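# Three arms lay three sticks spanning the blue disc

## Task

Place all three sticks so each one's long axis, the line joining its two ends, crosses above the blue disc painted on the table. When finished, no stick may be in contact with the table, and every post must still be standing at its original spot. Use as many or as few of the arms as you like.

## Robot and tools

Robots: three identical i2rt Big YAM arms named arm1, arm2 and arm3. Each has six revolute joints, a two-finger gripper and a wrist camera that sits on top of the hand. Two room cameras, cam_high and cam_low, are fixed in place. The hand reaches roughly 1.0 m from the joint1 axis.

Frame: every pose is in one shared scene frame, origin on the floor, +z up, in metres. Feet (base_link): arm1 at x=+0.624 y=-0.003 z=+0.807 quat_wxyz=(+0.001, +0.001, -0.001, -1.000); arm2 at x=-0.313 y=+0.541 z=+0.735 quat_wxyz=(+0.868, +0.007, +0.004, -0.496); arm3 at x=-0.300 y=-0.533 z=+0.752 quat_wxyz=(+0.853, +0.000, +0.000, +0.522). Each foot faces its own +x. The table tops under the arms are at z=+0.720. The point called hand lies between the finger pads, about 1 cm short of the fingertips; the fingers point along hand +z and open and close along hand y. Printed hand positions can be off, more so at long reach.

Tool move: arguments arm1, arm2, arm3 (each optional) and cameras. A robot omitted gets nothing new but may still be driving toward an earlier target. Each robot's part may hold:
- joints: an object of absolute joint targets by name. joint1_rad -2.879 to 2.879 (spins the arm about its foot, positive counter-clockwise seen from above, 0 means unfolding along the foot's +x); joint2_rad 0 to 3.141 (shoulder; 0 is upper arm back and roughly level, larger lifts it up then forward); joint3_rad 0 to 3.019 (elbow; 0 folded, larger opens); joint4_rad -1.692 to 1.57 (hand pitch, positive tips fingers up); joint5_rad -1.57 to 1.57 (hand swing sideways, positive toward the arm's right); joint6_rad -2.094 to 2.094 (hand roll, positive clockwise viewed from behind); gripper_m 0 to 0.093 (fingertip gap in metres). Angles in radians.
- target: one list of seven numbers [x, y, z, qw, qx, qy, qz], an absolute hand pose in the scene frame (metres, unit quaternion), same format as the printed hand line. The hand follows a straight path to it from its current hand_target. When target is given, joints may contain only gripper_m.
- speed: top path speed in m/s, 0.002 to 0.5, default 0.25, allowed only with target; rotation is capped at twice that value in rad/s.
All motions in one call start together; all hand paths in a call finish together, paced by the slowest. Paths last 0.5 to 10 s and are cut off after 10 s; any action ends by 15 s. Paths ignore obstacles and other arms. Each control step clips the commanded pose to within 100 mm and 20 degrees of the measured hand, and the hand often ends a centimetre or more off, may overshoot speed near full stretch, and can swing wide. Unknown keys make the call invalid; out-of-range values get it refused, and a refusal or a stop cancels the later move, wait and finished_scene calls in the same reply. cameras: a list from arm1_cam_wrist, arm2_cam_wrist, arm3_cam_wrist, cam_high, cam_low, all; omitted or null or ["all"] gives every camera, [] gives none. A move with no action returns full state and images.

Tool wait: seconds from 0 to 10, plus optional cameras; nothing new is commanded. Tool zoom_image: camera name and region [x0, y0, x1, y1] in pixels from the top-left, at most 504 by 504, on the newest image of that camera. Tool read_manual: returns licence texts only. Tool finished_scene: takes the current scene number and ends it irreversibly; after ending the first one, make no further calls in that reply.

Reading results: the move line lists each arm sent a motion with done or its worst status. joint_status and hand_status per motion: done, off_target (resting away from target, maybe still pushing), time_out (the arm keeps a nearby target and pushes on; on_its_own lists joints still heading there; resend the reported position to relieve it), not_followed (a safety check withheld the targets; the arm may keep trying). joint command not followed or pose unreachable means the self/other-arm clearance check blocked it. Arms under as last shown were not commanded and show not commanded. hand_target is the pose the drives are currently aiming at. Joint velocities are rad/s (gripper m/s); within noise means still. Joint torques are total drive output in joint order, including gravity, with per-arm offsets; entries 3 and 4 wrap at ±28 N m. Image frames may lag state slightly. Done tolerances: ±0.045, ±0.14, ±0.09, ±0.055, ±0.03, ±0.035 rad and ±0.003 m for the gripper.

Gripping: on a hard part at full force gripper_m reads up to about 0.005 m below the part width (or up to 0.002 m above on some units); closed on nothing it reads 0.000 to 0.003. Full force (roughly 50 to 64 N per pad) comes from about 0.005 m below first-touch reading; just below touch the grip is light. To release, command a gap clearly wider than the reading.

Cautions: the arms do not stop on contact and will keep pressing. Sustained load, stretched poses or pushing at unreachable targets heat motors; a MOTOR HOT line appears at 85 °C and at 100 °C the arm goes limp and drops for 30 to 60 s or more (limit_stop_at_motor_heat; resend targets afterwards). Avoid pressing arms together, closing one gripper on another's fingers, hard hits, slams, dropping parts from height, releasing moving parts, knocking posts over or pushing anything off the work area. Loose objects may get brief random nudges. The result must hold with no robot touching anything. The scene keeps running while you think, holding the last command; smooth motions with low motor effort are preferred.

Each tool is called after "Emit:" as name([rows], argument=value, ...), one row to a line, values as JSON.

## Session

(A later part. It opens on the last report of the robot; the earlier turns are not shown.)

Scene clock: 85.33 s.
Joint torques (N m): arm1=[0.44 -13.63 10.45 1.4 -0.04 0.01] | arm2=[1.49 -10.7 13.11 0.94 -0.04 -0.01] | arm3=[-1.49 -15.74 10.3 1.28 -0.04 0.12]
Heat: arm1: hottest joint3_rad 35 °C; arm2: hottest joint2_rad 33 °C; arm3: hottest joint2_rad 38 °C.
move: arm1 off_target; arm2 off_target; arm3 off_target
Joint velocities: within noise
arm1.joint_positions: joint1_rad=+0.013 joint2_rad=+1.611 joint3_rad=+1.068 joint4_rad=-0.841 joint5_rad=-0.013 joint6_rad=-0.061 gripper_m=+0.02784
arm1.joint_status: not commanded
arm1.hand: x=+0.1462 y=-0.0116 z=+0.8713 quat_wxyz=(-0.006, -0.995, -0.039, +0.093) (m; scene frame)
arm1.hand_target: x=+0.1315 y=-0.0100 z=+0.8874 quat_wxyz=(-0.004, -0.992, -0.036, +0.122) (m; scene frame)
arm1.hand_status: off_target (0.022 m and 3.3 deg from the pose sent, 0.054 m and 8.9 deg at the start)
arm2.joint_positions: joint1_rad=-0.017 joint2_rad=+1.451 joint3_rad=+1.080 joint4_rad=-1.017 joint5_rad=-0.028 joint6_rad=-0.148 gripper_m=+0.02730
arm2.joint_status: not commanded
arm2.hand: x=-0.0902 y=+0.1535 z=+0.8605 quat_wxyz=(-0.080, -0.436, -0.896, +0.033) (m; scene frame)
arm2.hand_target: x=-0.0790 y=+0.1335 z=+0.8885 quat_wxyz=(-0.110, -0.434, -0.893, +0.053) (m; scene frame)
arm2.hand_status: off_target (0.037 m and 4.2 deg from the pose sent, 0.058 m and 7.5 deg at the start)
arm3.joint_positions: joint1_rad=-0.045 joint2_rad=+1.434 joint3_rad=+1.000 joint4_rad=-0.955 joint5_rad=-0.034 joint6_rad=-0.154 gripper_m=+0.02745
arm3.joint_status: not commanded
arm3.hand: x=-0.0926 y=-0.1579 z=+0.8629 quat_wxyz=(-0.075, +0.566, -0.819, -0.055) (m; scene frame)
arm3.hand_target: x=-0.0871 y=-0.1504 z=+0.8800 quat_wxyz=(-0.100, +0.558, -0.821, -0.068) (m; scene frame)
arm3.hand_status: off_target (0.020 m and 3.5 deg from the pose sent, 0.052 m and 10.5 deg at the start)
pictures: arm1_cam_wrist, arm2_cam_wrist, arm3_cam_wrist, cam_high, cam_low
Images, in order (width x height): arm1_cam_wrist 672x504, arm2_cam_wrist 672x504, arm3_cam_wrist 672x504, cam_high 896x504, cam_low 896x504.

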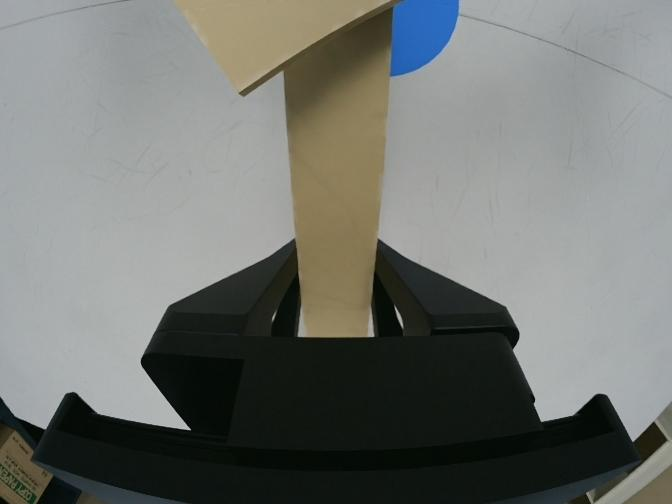

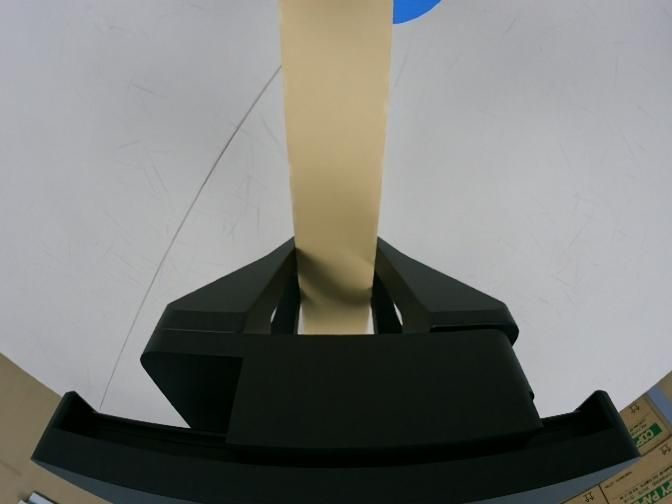

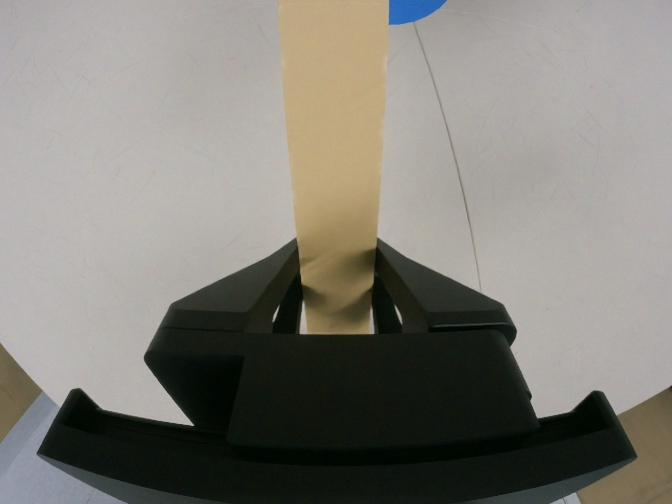

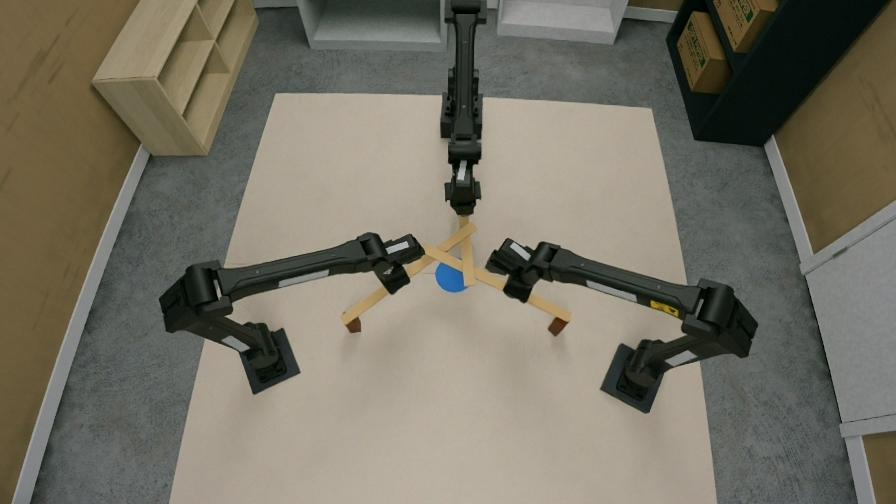

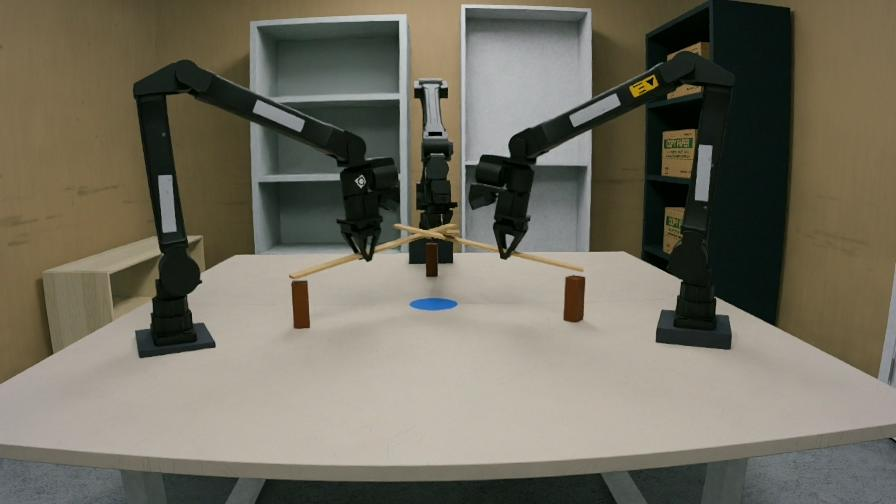

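Emit:
move(arm1={"target":[0.1452,-0.0146,0.845,0.0027,0.9965,0.0365,-0.0741],"speed":0.03}, arm2={"target":[-0.0846,0.1535,0.8425,0.0667,0.4356,0.8971,-0.0324],"speed":0.03}, arm3={"target":[-0.0896,-0.1519,0.848,0.0613,-0.5606,0.8248,0.0417],"speed":0.03})

Emit:
zoom_image(camera="cam_high", region=[330, 170, 590, 360])

Emit:
zoom_image(camera="cam_low", region=[280, 190, 600, 340])

Emit:
zoom_image(camera="cam_low", region=[380, 200, 500, 290])

Scene clock: 88.73 s.
Joint torques (N m): arm1=[1.38 -11.58 8.55 0.83 0.08 0.07] | arm2=[2.49 -9.52 7.95 1.32 0.08 0.11] | arm3=[-0.67 -13.04 10.89 0.39 0.11 0.14]
Heat: arm1: hottest joint3_rad 35 °C; arm2: hottest joint2_rad 33 °C; arm3: hottest joint2_rad 39 °C.
move: arm1 done; arm2 done; arm3 done
Joint velocities: within noise
arm1.joint_positions: joint1_rad=+0.015 joint2_rad=+1.655 joint3_rad=+1.068 joint4_rad=-0.833 joint5_rad=-0.008 joint6_rad=-0.061 gripper_m=+0.02784
arm1.joint_status: not commanded
arm1.hand: x=+0.1477 y=-0.0117 z=+0.8514 quat_wxyz=(-0.004, -0.996, -0.039, +0.075) (m; scene frame)
arm1.hand_target: x=+0.1453 y=-0.0146 z=+0.8452 quat_wxyz=(-0.003, -0.997, -0.037, +0.074) (m; scene frame)
arm1.hand_status: done (0.007 m and 0.3 deg from the pose sent, 0.026 m and 2.2 deg at the start)
arm2.joint_positions: joint1_rad=-0.010 joint2_rad=+1.481 joint3_rad=+1.080 joint4_rad=-1.009 joint5_rad=-0.013 joint6_rad=-0.144 gripper_m=+0.02730
arm2.joint_status: not commanded
arm2.hand: x=-0.0890 y=+0.1524 z=+0.8480 quat_wxyz=(-0.067, -0.436, -0.897, +0.032) (m; scene frame)
arm2.hand_target: x=-0.0848 y=+0.1537 z=+0.8425 quat_wxyz=(-0.067, -0.436, -0.897, +0.032) (m; scene frame)
arm2.hand_status: done (0.007 m and 0.0 deg from the pose sent, 0.019 m and 1.5 deg at the start)
arm3.joint_positions: joint1_rad=-0.045 joint2_rad=+1.482 joint3_rad=+1.000 joint4_rad=-0.955 joint5_rad=-0.022 joint6_rad=-0.147 gripper_m=+0.02745
arm3.joint_status: not commanded
arm3.hand: x=-0.0916 y=-0.1601 z=+0.8433 quat_wxyz=(-0.055, +0.564, -0.823, -0.039) (m; scene frame)
arm3.hand_target: x=-0.0897 y=-0.1520 z=+0.8481 quat_wxyz=(-0.061, +0.561, -0.825, -0.042) (m; scene frame)
arm3.hand_status: done (0.010 m and 0.8 deg from the pose sent, 0.016 m and 2.4 deg at the start)
pictures: arm1_cam_wrist, arm2_cam_wrist, arm3_cam_wrist, cam_high, cam_low
Images, in order (width x height): arm1_cam_wrist 672x504, arm2_cam_wrist 672x504, arm3_cam_wrist 672x504, cam_high 896x504, cam_low 896x504.

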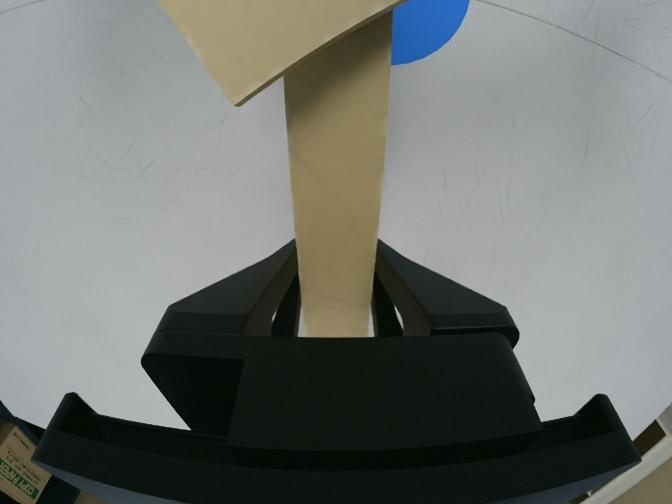

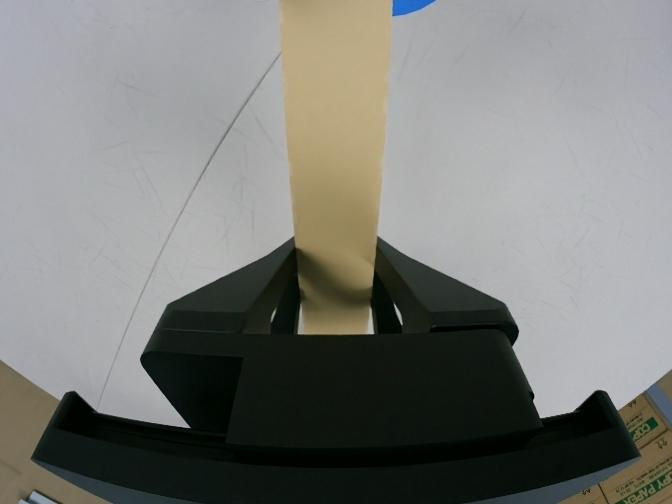

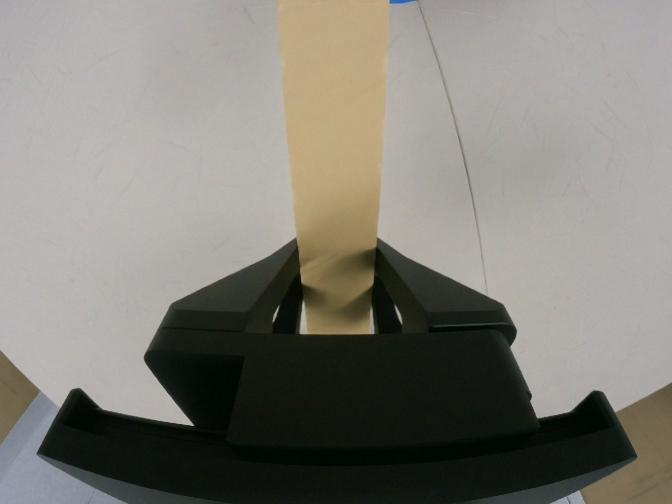

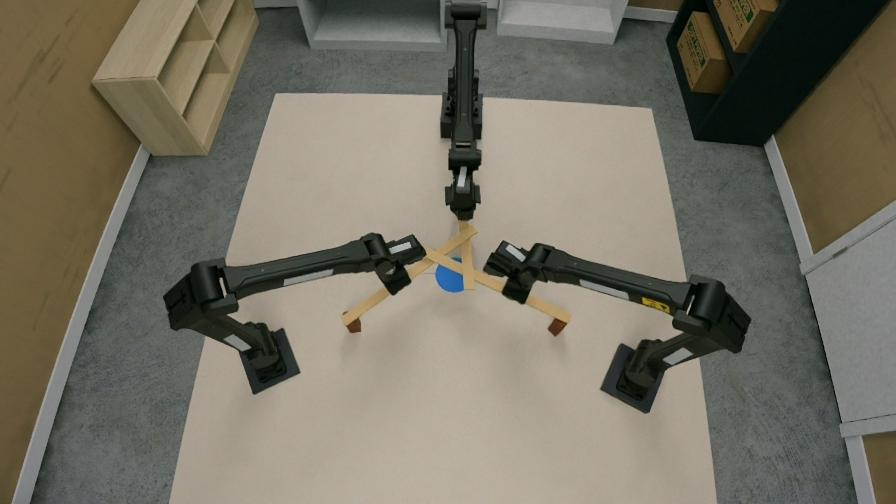

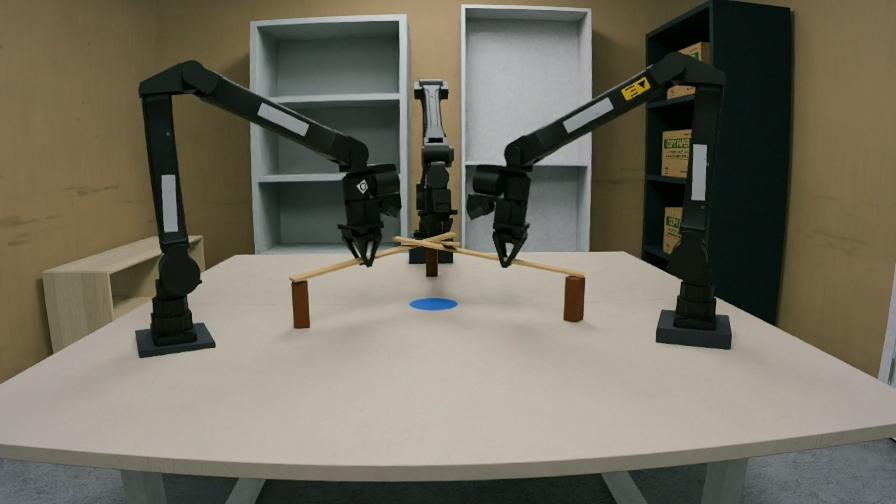

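Scaled by 1.938 from the camera's 896x504 image, which has a finer 1280x720 frame.

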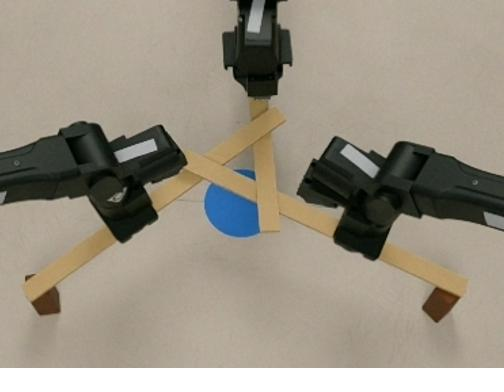

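Scaled by 1.575 from the camera's 896x504 image, which has a finer 1280x720 frame.

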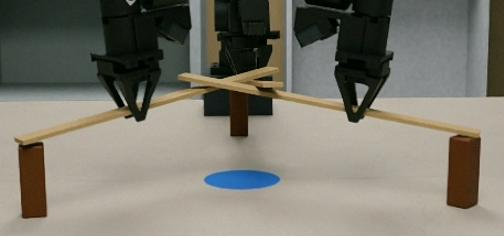

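Scaled by 4.200 from the camera's 896x504 image, which has a finer 1280x720 frame.

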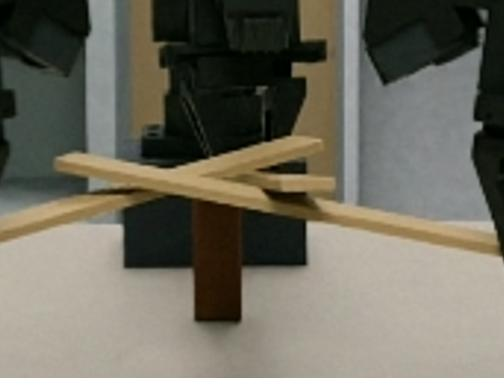

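Emit:
move(arm1={"target":[0.1452,-0.0146,0.836,0.0020,0.9979,0.0366,-0.0532],"speed":0.02}, arm2={"target":[-0.0846,0.1535,0.834,0.0479,0.4362,0.8983,-0.0233],"speed":0.02}, arm3={"target":[-0.0896,-0.1519,0.840,0.0441,-0.5613,0.8259,0.03],"speed":0.02})

Emit:
zoom_image(camera="cam_high", region=[330, 170, 590, 360])

Emit:
zoom_image(camera="cam_low", region=[280, 190, 600, 340])

Emit:
zoom_image(camera="cam_low", region=[380, 200, 500, 290])

Scene clock: 91.10 s.
Joint torques (N m): arm1=[1.79 -9.82 10.1 -0.46 0.09 0.08] | arm2=[2.43 -8.94 9.16 0.18 0.08 0.1] | arm3=[-0.79 -11.81 12.29 0.06 0.1 0.11]
Heat: arm1: hottest joint3_rad 35 °C; arm2: hottest joint2_rad 33 °C; arm3: hottest joint2_rad 39 °C.
move: arm1 done; arm2 done; arm3 off_target
Joint velocities: within noise
arm1.joint_positions: joint1_rad=+0.017 joint2_rad=+1.676 joint3_rad=+1.068 joint4_rad=-0.833 joint5_rad=-0.006 joint6_rad=-0.060 gripper_m=+0.02784
arm1.joint_status: not commanded
arm1.hand: x=+0.1496 y=-0.0121 z=+0.8419 quat_wxyz=(-0.003, -0.997, -0.040, +0.064) (m; scene frame)
arm1.hand_target: x=+0.1454 y=-0.0146 z=+0.8360 quat_wxyz=(-0.002, -0.998, -0.037, +0.053) (m; scene frame)
arm1.hand_status: done (0.008 m and 1.3 deg from the pose sent, 0.016 m and 2.5 deg at the start)
arm2.joint_positions: joint1_rad=-0.009 joint2_rad=+1.505 joint3_rad=+1.080 joint4_rad=-1.009 joint5_rad=-0.007 joint6_rad=-0.142 gripper_m=+0.02730
arm2.joint_status: not commanded
arm2.hand: x=-0.0896 y=+0.1527 z=+0.8378 quat_wxyz=(-0.055, -0.437, -0.897, +0.028) (m; scene frame)
arm2.hand_target: x=-0.0848 y=+0.1535 z=+0.8340 quat_wxyz=(-0.048, -0.436, -0.898, +0.023) (m; scene frame)
arm2.hand_status: done (0.006 m and 1.0 deg from the pose sent, 0.015 m and 2.4 deg at the start)
arm3.joint_positions: joint1_rad=-0.043 joint2_rad=+1.502 joint3_rad=+1.001 joint4_rad=-0.972 joint5_rad=-0.016 joint6_rad=-0.143 gripper_m=+0.02745
arm3.joint_status: not commanded
arm3.hand: x=-0.0936 y=-0.1644 z=+0.8351 quat_wxyz=(-0.040, +0.563, -0.825, -0.029) (m; scene frame)
arm3.hand_target: x=-0.0898 y=-0.1522 z=+0.8400 quat_wxyz=(-0.044, +0.561, -0.826, -0.030) (m; scene frame)
arm3.hand_status: off_target (0.014 m and 0.5 deg from the pose sent, 0.009 m and 1.8 deg at the start)
pictures: arm1_cam_wrist, arm2_cam_wrist, arm3_cam_wrist, cam_high, cam_low
Images, in order (width x height): arm1_cam_wrist 672x504, arm2_cam_wrist 672x504, arm3_cam_wrist 672x504, cam_high 896x504, cam_low 896x504.

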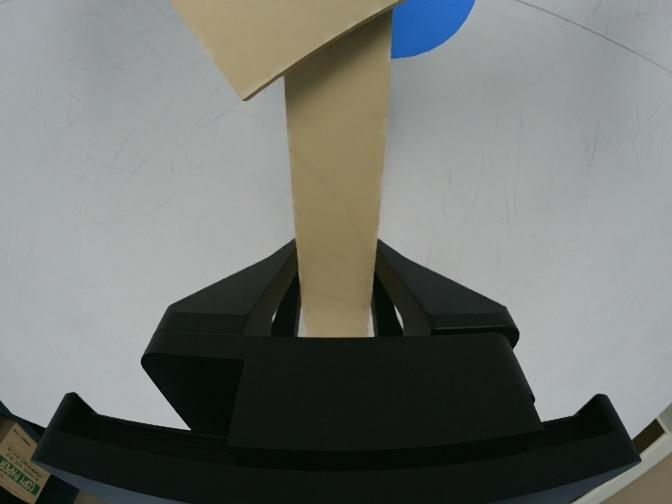

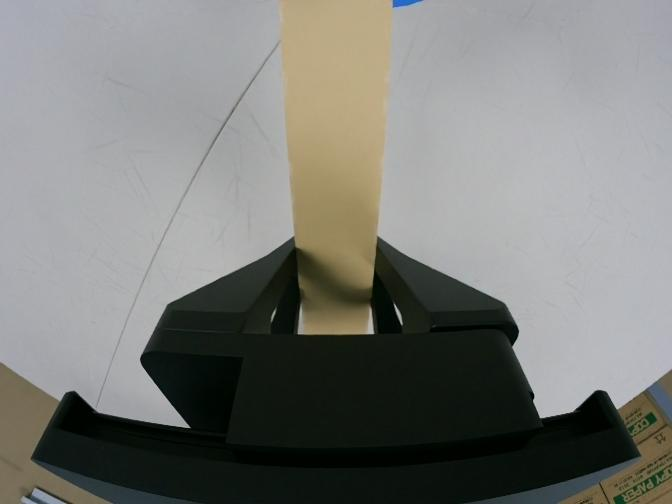

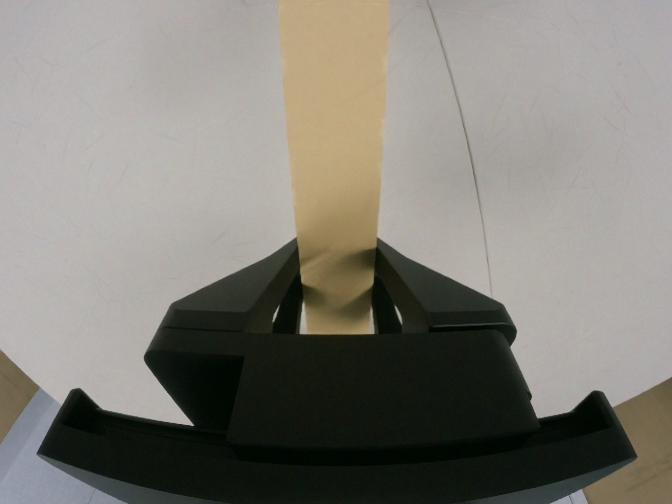

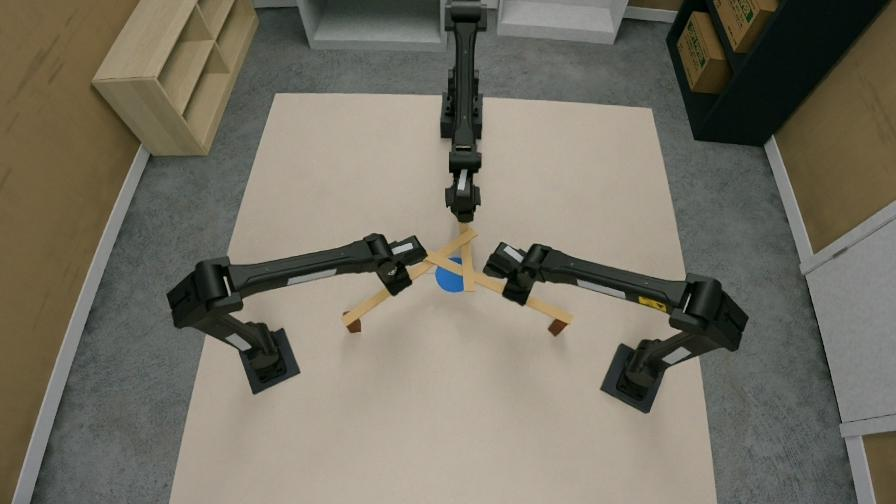

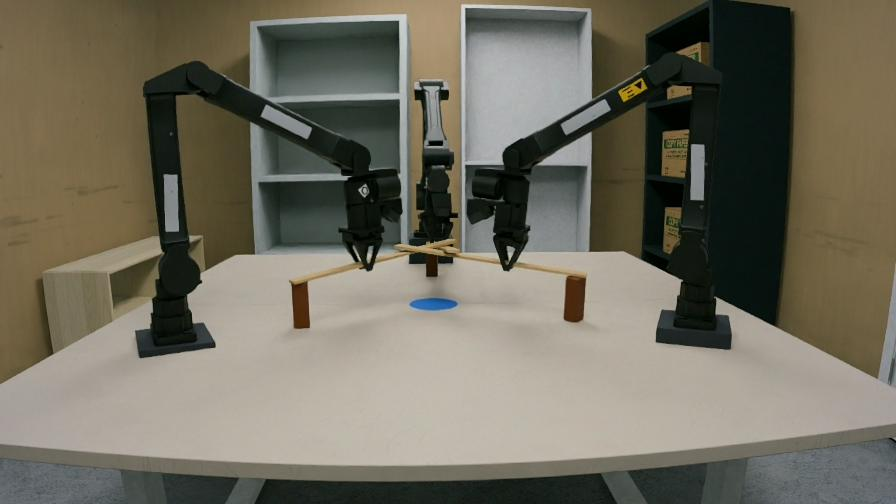

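Scaled by 1.938 from the camera's 896x504 image, which has a finer 1280x720 frame.

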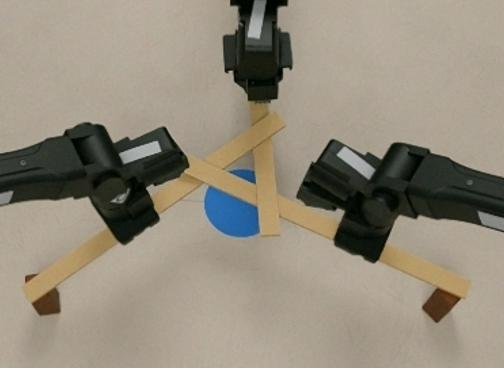

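Scaled by 1.575 from the camera's 896x504 image, which has a finer 1280x720 frame.

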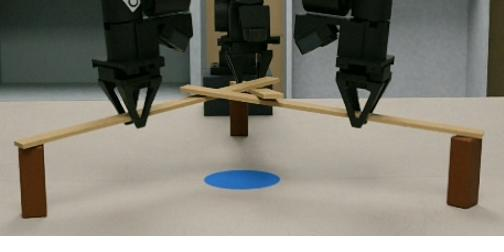

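Scaled by 4.200 from the camera's 896x504 image, which has a finer 1280x720 frame.

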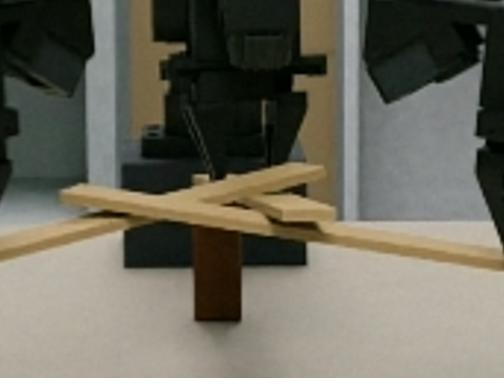

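Emit:
move(arm1={"joints":{"gripper_m":0.029}}, arm2={"joints":{"gripper_m":0.029}}, arm3={"joints":{"gripper_m":0.029}}, cameras=[])

Emit:
move(arm1={"joints":{"gripper_m":0.031}}, arm2={"joints":{"gripper_m":0.031}}, arm3={"joints":{"gripper_m":0.031}})

Emit:
zoom_image(camera="cam_low", region=[280, 190, 600, 340])

Emit:
zoom_image(camera="cam_low", region=[380, 200, 500, 290])

Scene clock: 92.77 s.
Joint torques (N m): arm1=[0.91 -10.58 10.47 -0.14 0.13 0.12] | arm2=[2.49 -8.94 9.16 0.17 0.06 0.09] | arm3=[-0.67 -12.04 12.29 0.1 0.05 0.09]
Heat: arm1: hottest joint3_rad 35 °C; arm2: hottest joint2_rad 33 °C; arm3: hottest joint2_rad 39 °C.
move: arm1 done; arm2 done; arm3 done
Joint velocities: within noise
arm1.joint_positions: joint1_rad=+0.017 joint2_rad=+1.677 joint3_rad=+1.068 joint4_rad=-0.833 joint5_rad=-0.006 joint6_rad=-0.058 gripper_m=+0.02910
arm1.joint_status: all done
arm1.hand: x=+0.1496 y=-0.0121 z=+0.8417 quat_wxyz=(-0.003, -0.997, -0.039, +0.064) (m; scene frame)
arm1.hand_target: x=+0.1454 y=-0.0146 z=+0.8360 quat_wxyz=(-0.002, -0.998, -0.037, +0.053) (m; scene frame)
arm1.hand_status: not commanded
arm2.joint_positions: joint1_rad=-0.008 joint2_rad=+1.508 joint3_rad=+1.080 joint4_rad=-1.009 joint5_rad=-0.006 joint6_rad=-0.140 gripper_m=+0.02891
arm2.joint_status: all done
arm2.hand: x=-0.0896 y=+0.1528 z=+0.8366 quat_wxyz=(-0.054, -0.437, -0.897, +0.027) (m; scene frame)
arm2.hand_target: x=-0.0847 y=+0.1536 z=+0.8339 quat_wxyz=(-0.048, -0.436, -0.898, +0.023) (m; scene frame)
arm2.hand_status: not commanded
arm3.joint_positions: joint1_rad=-0.043 joint2_rad=+1.503 joint3_rad=+1.001 joint4_rad=-0.972 joint5_rad=-0.015 joint6_rad=-0.140 gripper_m=+0.02901
arm3.joint_status: all done
arm3.hand: x=-0.0934 y=-0.1643 z=+0.8351 quat_wxyz=(-0.041, +0.562, -0.826, -0.029) (m; scene frame)
arm3.hand_target: x=-0.0897 y=-0.1521 z=+0.8401 quat_wxyz=(-0.045, +0.561, -0.826, -0.030) (m; scene frame)
arm3.hand_status: not commanded
pictures: none
No camera images: "cameras" was empty.

Scene clock: 93.33 s.
Joint torques (N m): arm1=[1.44 -11.63 10.4 -0.46 0.06 0.07] | arm2=[2.43 -9.47 9.16 0.16 0.06 0.09] | arm3=[-0.62 -12.51 12.22 0.09 0.06 0.1]
Heat: arm1: hottest joint3_rad 35 °C; arm2: hottest joint2_rad 33 °C; arm3: hottest joint2_rad 39 °C.
move: arm1 done; arm2 done; arm3 done
Joint velocities: within noise
arm1.joint_positions: joint1_rad=+0.017 joint2_rad=+1.691 joint3_rad=+1.068 joint4_rad=-0.836 joint5_rad=-0.005 joint6_rad=-0.058 gripper_m=+0.03087
arm1.joint_status: all done
arm1.hand: x=+0.1519 y=-0.0119 z=+0.8351 quat_wxyz=(-0.003, -0.998, -0.038, +0.055) (m; scene frame)
arm1.hand_target: x=+0.1454 y=-0.0145 z=+0.8361 quat_wxyz=(-0.002, -0.998, -0.037, +0.054) (m; scene frame)
arm1.hand_status: not commanded
arm2.joint_positions: joint1_rad=-0.008 joint2_rad=+1.511 joint3_rad=+1.080 joint4_rad=-1.009 joint5_rad=-0.006 joint6_rad=-0.140 gripper_m=+0.03088
arm2.joint_status: all done
arm2.hand: x=-0.0896 y=+0.1529 z=+0.8355 quat_wxyz=(-0.053, -0.437, -0.897, +0.027) (m; scene frame)
arm2.hand_target: x=-0.0848 y=+0.1535 z=+0.8339 quat_wxyz=(-0.048, -0.436, -0.898, +0.023) (m; scene frame)
arm2.hand_status: not commanded
arm3.joint_positions: joint1_rad=-0.043 joint2_rad=+1.509 joint3_rad=+1.001 joint4_rad=-0.973 joint5_rad=-0.015 joint6_rad=-0.140 gripper_m=+0.03091
arm3.joint_status: all done
arm3.hand: x=-0.0939 y=-0.1649 z=+0.8323 quat_wxyz=(-0.037, +0.562, -0.826, -0.027) (m; scene frame)
arm3.hand_target: x=-0.0898 y=-0.1521 z=+0.8400 quat_wxyz=(-0.044, +0.561, -0.826, -0.030) (m; scene frame)
arm3.hand_status: not commanded
pictures: arm1_cam_wrist, arm2_cam_wrist, arm3_cam_wrist, cam_high, cam_low
Images, in order (width x height): arm1_cam_wrist 672x504, arm2_cam_wrist 672x504, arm3_cam_wrist 672x504, cam_high 896x504, cam_low 896x504.

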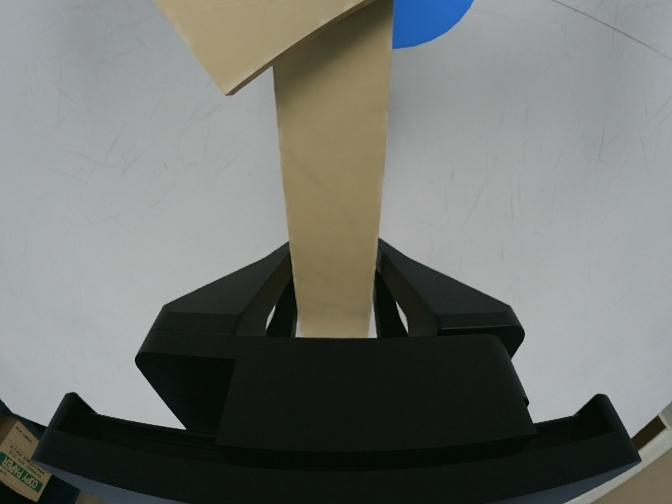

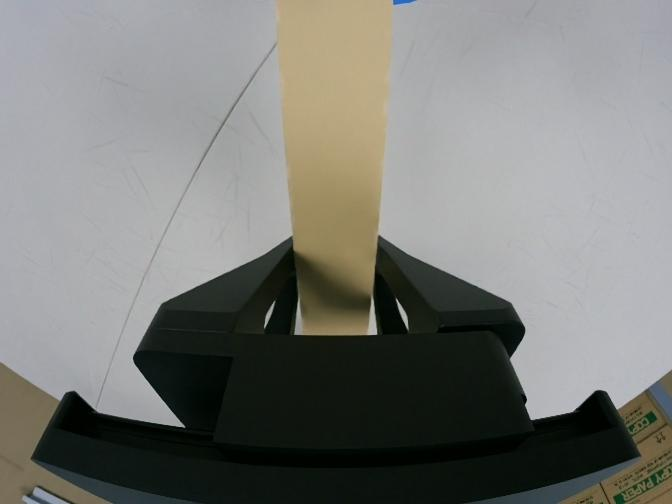

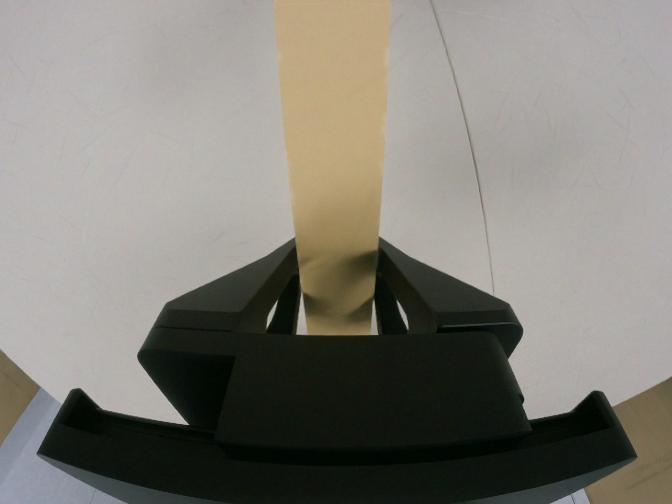

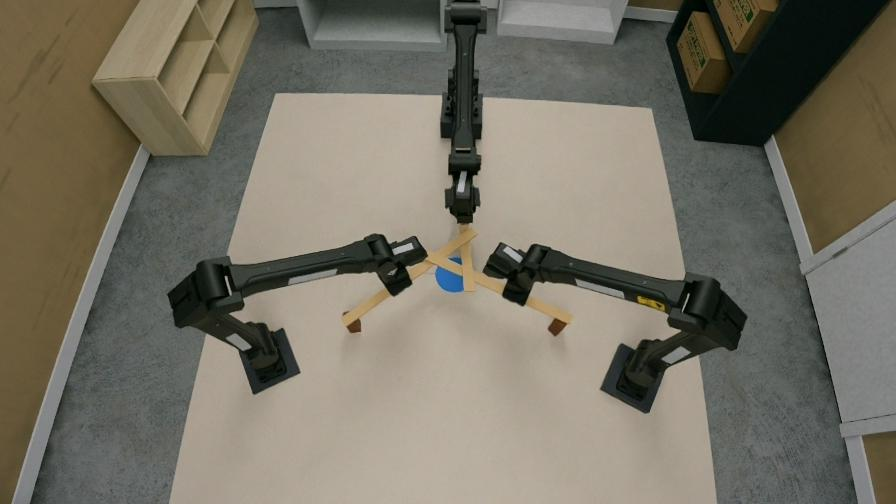

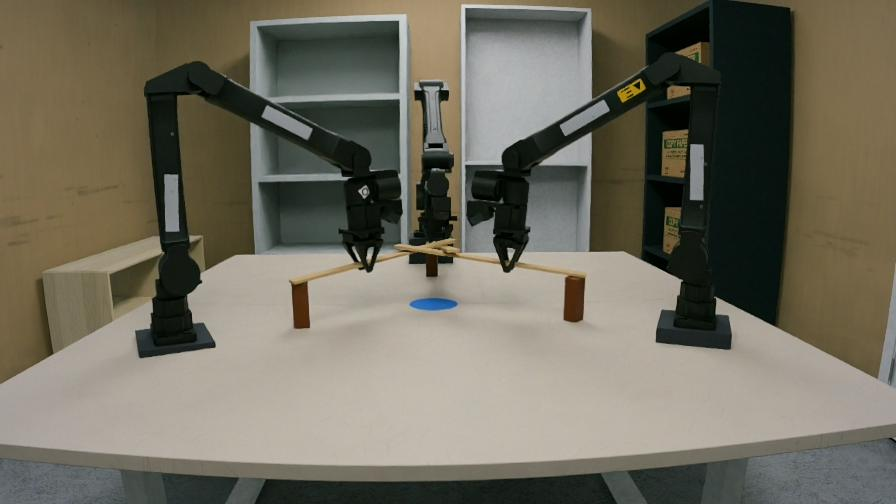

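Scaled by 1.575 from the camera's 896x504 image, which has a finer 1280x720 frame.

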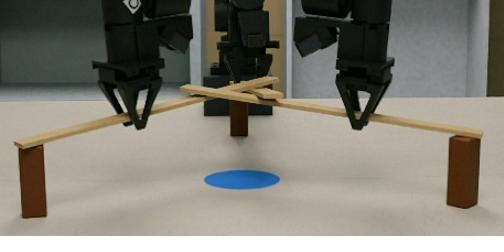

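Scaled by 4.200 from the camera's 896x504 image, which has a finer 1280x720 frame.

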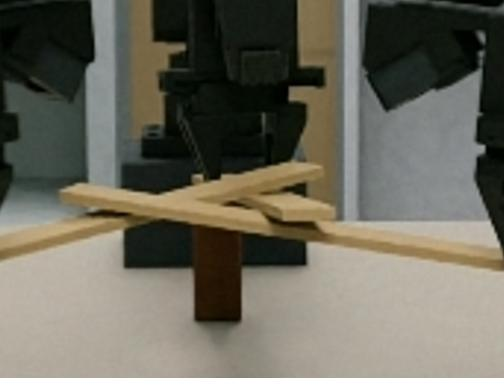

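Emit:
move(arm1={"joints":{"gripper_m":0.06}}, arm2={"joints":{"gripper_m":0.06}}, arm3={"joints":{"gripper_m":0.06}}, cameras=["arm1_cam_wrist","arm2_cam_wrist","arm3_cam_wrist"])

Emit:
move(arm1={"target":[0.16,-0.012,0.95,0.0020,0.9979,0.0366,-0.0532],"speed":0.08}, arm2={"target":[-0.092,0.156,0.95,0.0479,0.4362,0.8983,-0.0233],"speed":0.08}, arm3={"target":[-0.095,-0.167,0.95,0.0441,-0.5613,0.8259,0.03],"speed":0.08})

Emit:
zoom_image(camera="cam_high", region=[330, 170, 590, 360])

Emit:
zoom_image(camera="cam_low", region=[280, 190, 600, 340])

Scene clock: 94.80 s.
Joint torques (N m): arm1=[1.08 -11.63 10.18 -0.2 0.11 0.06] | arm2=[2.43 -9.35 9.14 0.14 0.06 0.08] | arm3=[-0.67 -12.51 12.14 0.03 0.07 0.08]
Heat: arm1: hottest joint3_rad 34 °C; arm2: hottest joint2_rad 33 °C; arm3: hottest joint2_rad 39 °C.
move: arm1 done; arm2 done; arm3 done
Joint velocities: within noise
arm1.joint_positions: joint1_rad=+0.017 joint2_rad=+1.691 joint3_rad=+1.068 joint4_rad=-0.836 joint5_rad=-0.005 joint6_rad=-0.056 gripper_m=+0.05987
arm1.joint_status: all done
arm1.hand: x=+0.1519 y=-0.0119 z=+0.8351 quat_wxyz=(-0.003, -0.998, -0.038, +0.055) (m; scene frame)
arm1.hand_target: x=+0.1454 y=-0.0146 z=+0.8361 quat_wxyz=(-0.002, -0.998, -0.037, +0.054) (m; scene frame)
arm1.hand_status: not commanded
arm2.joint_positions: joint1_rad=-0.008 joint2_rad=+1.511 joint3_rad=+1.080 joint4_rad=-1.009 joint5_rad=-0.006 joint6_rad=-0.140 gripper_m=+0.05987
arm2.joint_status: all done
arm2.hand: x=-0.0894 y=+0.1530 z=+0.8355 quat_wxyz=(-0.053, -0.437, -0.897, +0.027) (m; scene frame)
arm2.hand_target: x=-0.0847 y=+0.1536 z=+0.8339 quat_wxyz=(-0.048, -0.436, -0.898, +0.023) (m; scene frame)
arm2.hand_status: not commanded
arm3.joint_positions: joint1_rad=-0.043 joint2_rad=+1.509 joint3_rad=+1.001 joint4_rad=-0.973 joint5_rad=-0.015 joint6_rad=-0.140 gripper_m=+0.05991
arm3.joint_status: all done
arm3.hand: x=-0.0939 y=-0.1649 z=+0.8323 quat_wxyz=(-0.037, +0.562, -0.826, -0.027) (m; scene frame)
arm3.hand_target: x=-0.0898 y=-0.1521 z=+0.8400 quat_wxyz=(-0.044, +0.561, -0.826, -0.030) (m; scene frame)
arm3.hand_status: not commanded
pictures: arm1_cam_wrist, arm2_cam_wrist, arm3_cam_wrist
Images, in order (width x height): arm1_cam_wrist 672x504, arm2_cam_wrist 672x504, arm3_cam_wrist 672x504.

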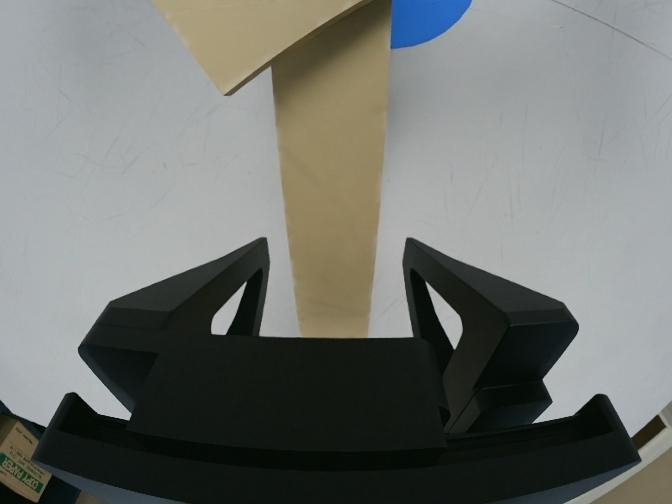

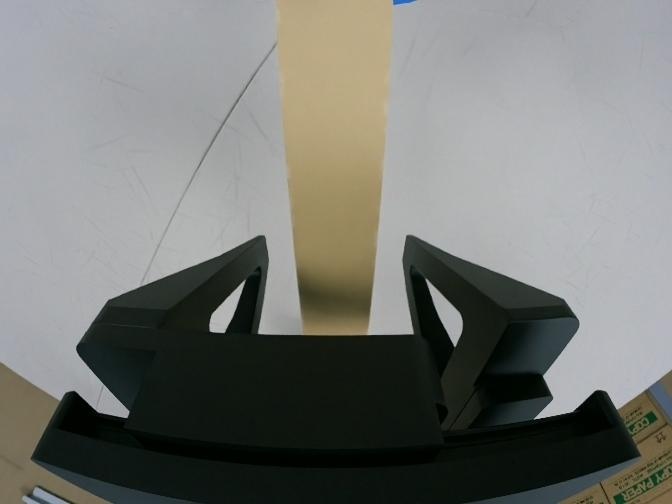

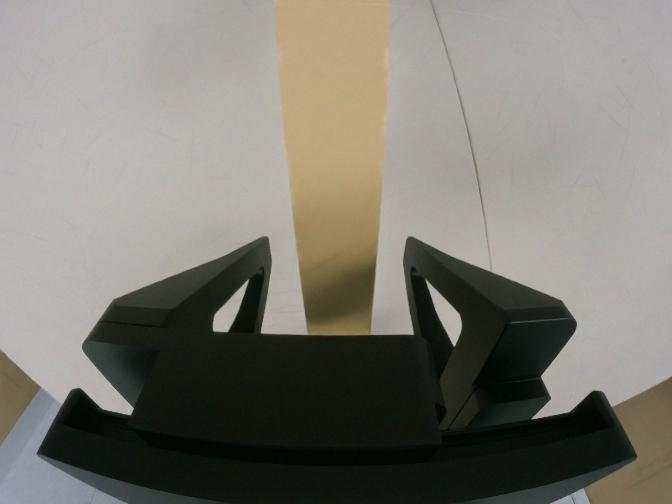

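Scene clock: 96.77 s.
Joint torques (N m): arm1=[1.55 -11.99 13.81 -0.32 0.04 -0.01] | arm2=[1.61 -11.28 13.85 0.02 0.01 -0.01] | arm3=[-1.38 -14.04 14.02 0.06 0.04 0.03]
Heat: arm1: hottest joint3_rad 35 °C; arm2: hottest joint2_rad 33 °C; arm3: hottest joint2_rad 39 °C.
move: arm1 off_target; arm2 off_target; arm3 off_target
Joint velocities: within noise
arm1.joint_positions: joint1_rad=+0.017 joint2_rad=+1.536 joint3_rad=+1.156 joint4_rad=-1.128 joint5_rad=-0.005 joint6_rad=-0.056 gripper_m=+0.05987
arm1.joint_status: not commanded
arm1.hand: x=+0.1773 y=-0.0112 z=+0.9285 quat_wxyz=(-0.003, -0.999, -0.038, +0.031) (m; scene frame)
arm1.hand_target: x=+0.1609 y=-0.0120 z=+0.9502 quat_wxyz=(-0.002, -0.998, -0.037, +0.054) (m; scene frame)
arm1.hand_status: off_target (0.028 m and 2.6 deg from the pose sent, 0.115 m and 0.2 deg at the start)
arm2.joint_positions: joint1_rad=-0.008 joint2_rad=+1.433 joint3_rad=+1.226 joint4_rad=-1.317 joint5_rad=-0.006 joint6_rad=-0.140 gripper_m=+0.05987
arm2.joint_status: not commanded
arm2.hand: x=-0.1014 y=+0.1722 z=+0.9175 quat_wxyz=(-0.018, -0.438, -0.899, +0.003) (m; scene frame)
arm2.hand_target: x=-0.0929 y=+0.1576 z=+0.9500 quat_wxyz=(-0.048, -0.436, -0.898, +0.024) (m; scene frame)
arm2.hand_status: off_target (0.037 m and 4.1 deg from the pose sent, 0.114 m and 0.7 deg at the start)
arm3.joint_positions: joint1_rad=-0.043 joint2_rad=+1.397 joint3_rad=+1.148 joint4_rad=-1.271 joint5_rad=-0.015 joint6_rad=-0.140 gripper_m=+0.05991
arm3.joint_status: not commanded
arm3.hand: x=-0.1020 y=-0.1791 z=+0.9257 quat_wxyz=(-0.019, +0.563, -0.826, -0.018) (m; scene frame)
arm3.hand_target: x=-0.0955 y=-0.1679 z=+0.9499 quat_wxyz=(-0.044, +0.561, -0.826, -0.030) (m; scene frame)
arm3.hand_status: off_target (0.028 m and 3.1 deg from the pose sent, 0.118 m and 0.9 deg at the start)
pictures: arm1_cam_wrist, arm2_cam_wrist, arm3_cam_wrist, cam_high, cam_low
Images, in order (width x height): arm1_cam_wrist 672x504, arm2_cam_wrist 672x504, arm3_cam_wrist 672x504, cam_high 896x504, cam_low 896x504.

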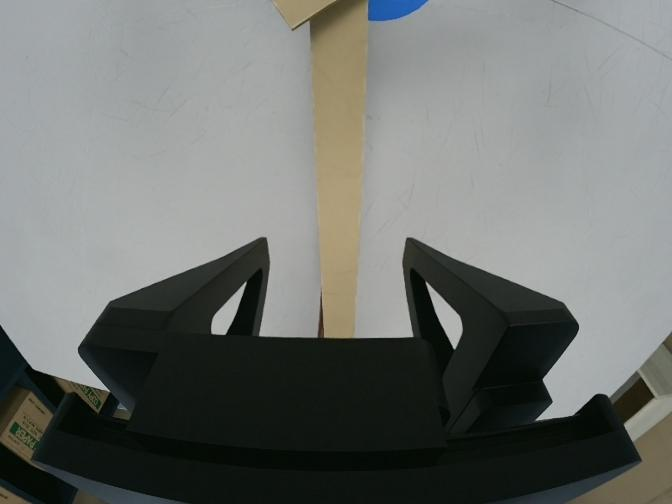

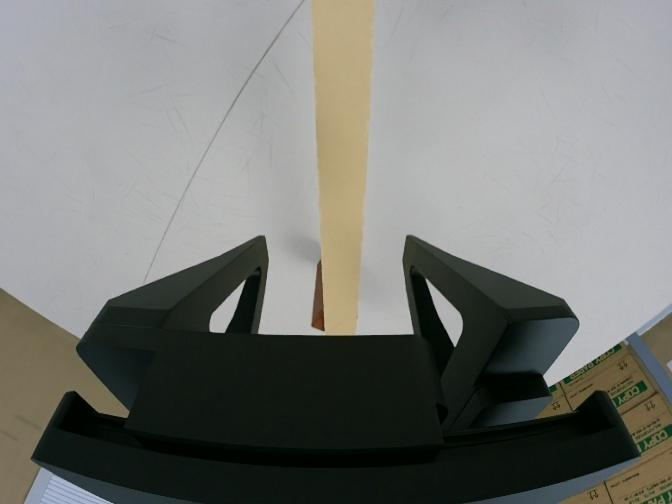

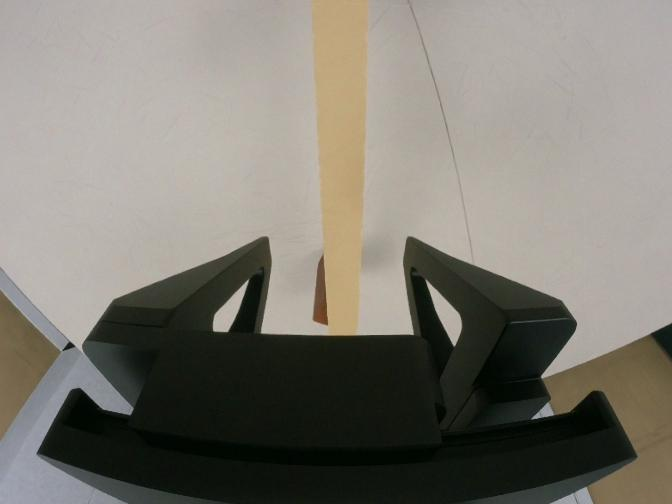

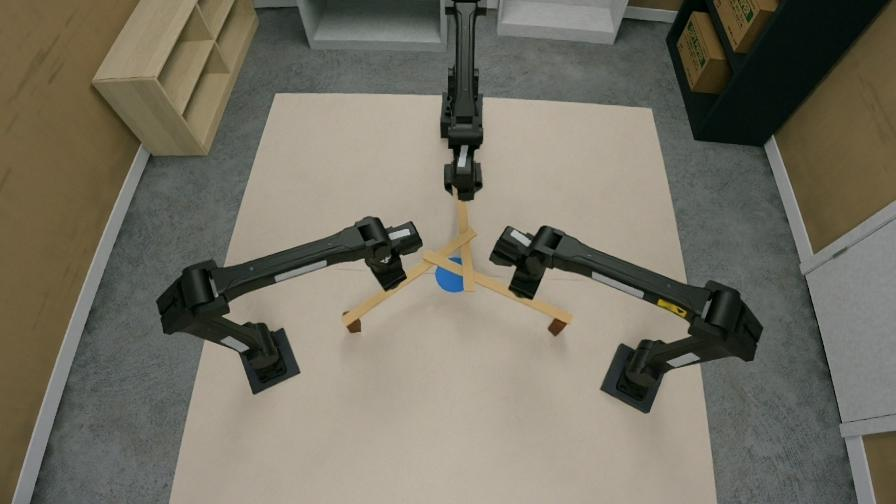

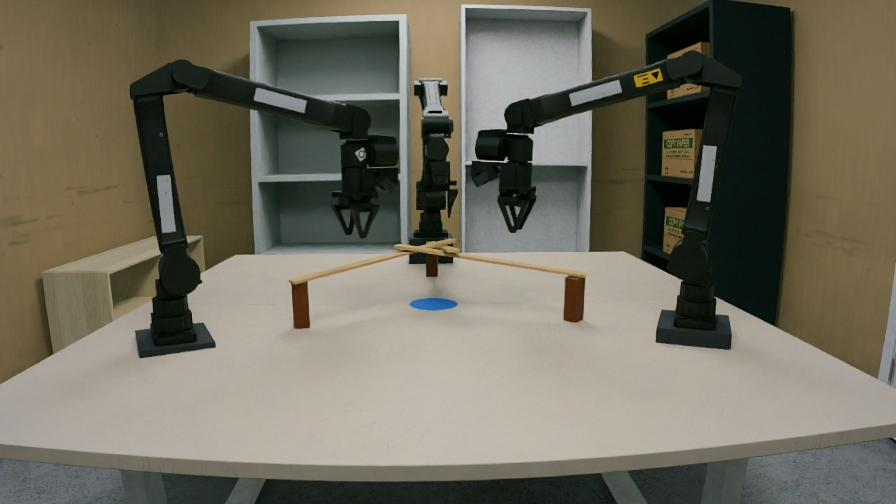

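Scaled by 1.938 from the camera's 896x504 image, which has a finer 1280x720 frame.

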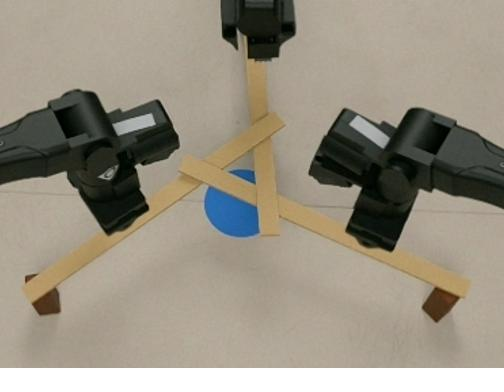

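Scaled by 1.575 from the camera's 896x504 image, which has a finer 1280x720 frame.

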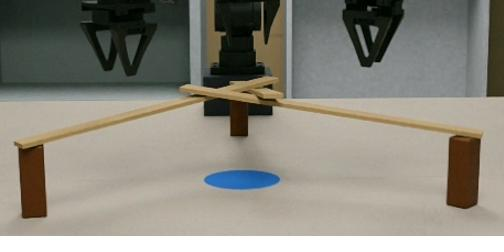

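Emit:
finished_scene(scene=1)

The scene is finished: the task was done.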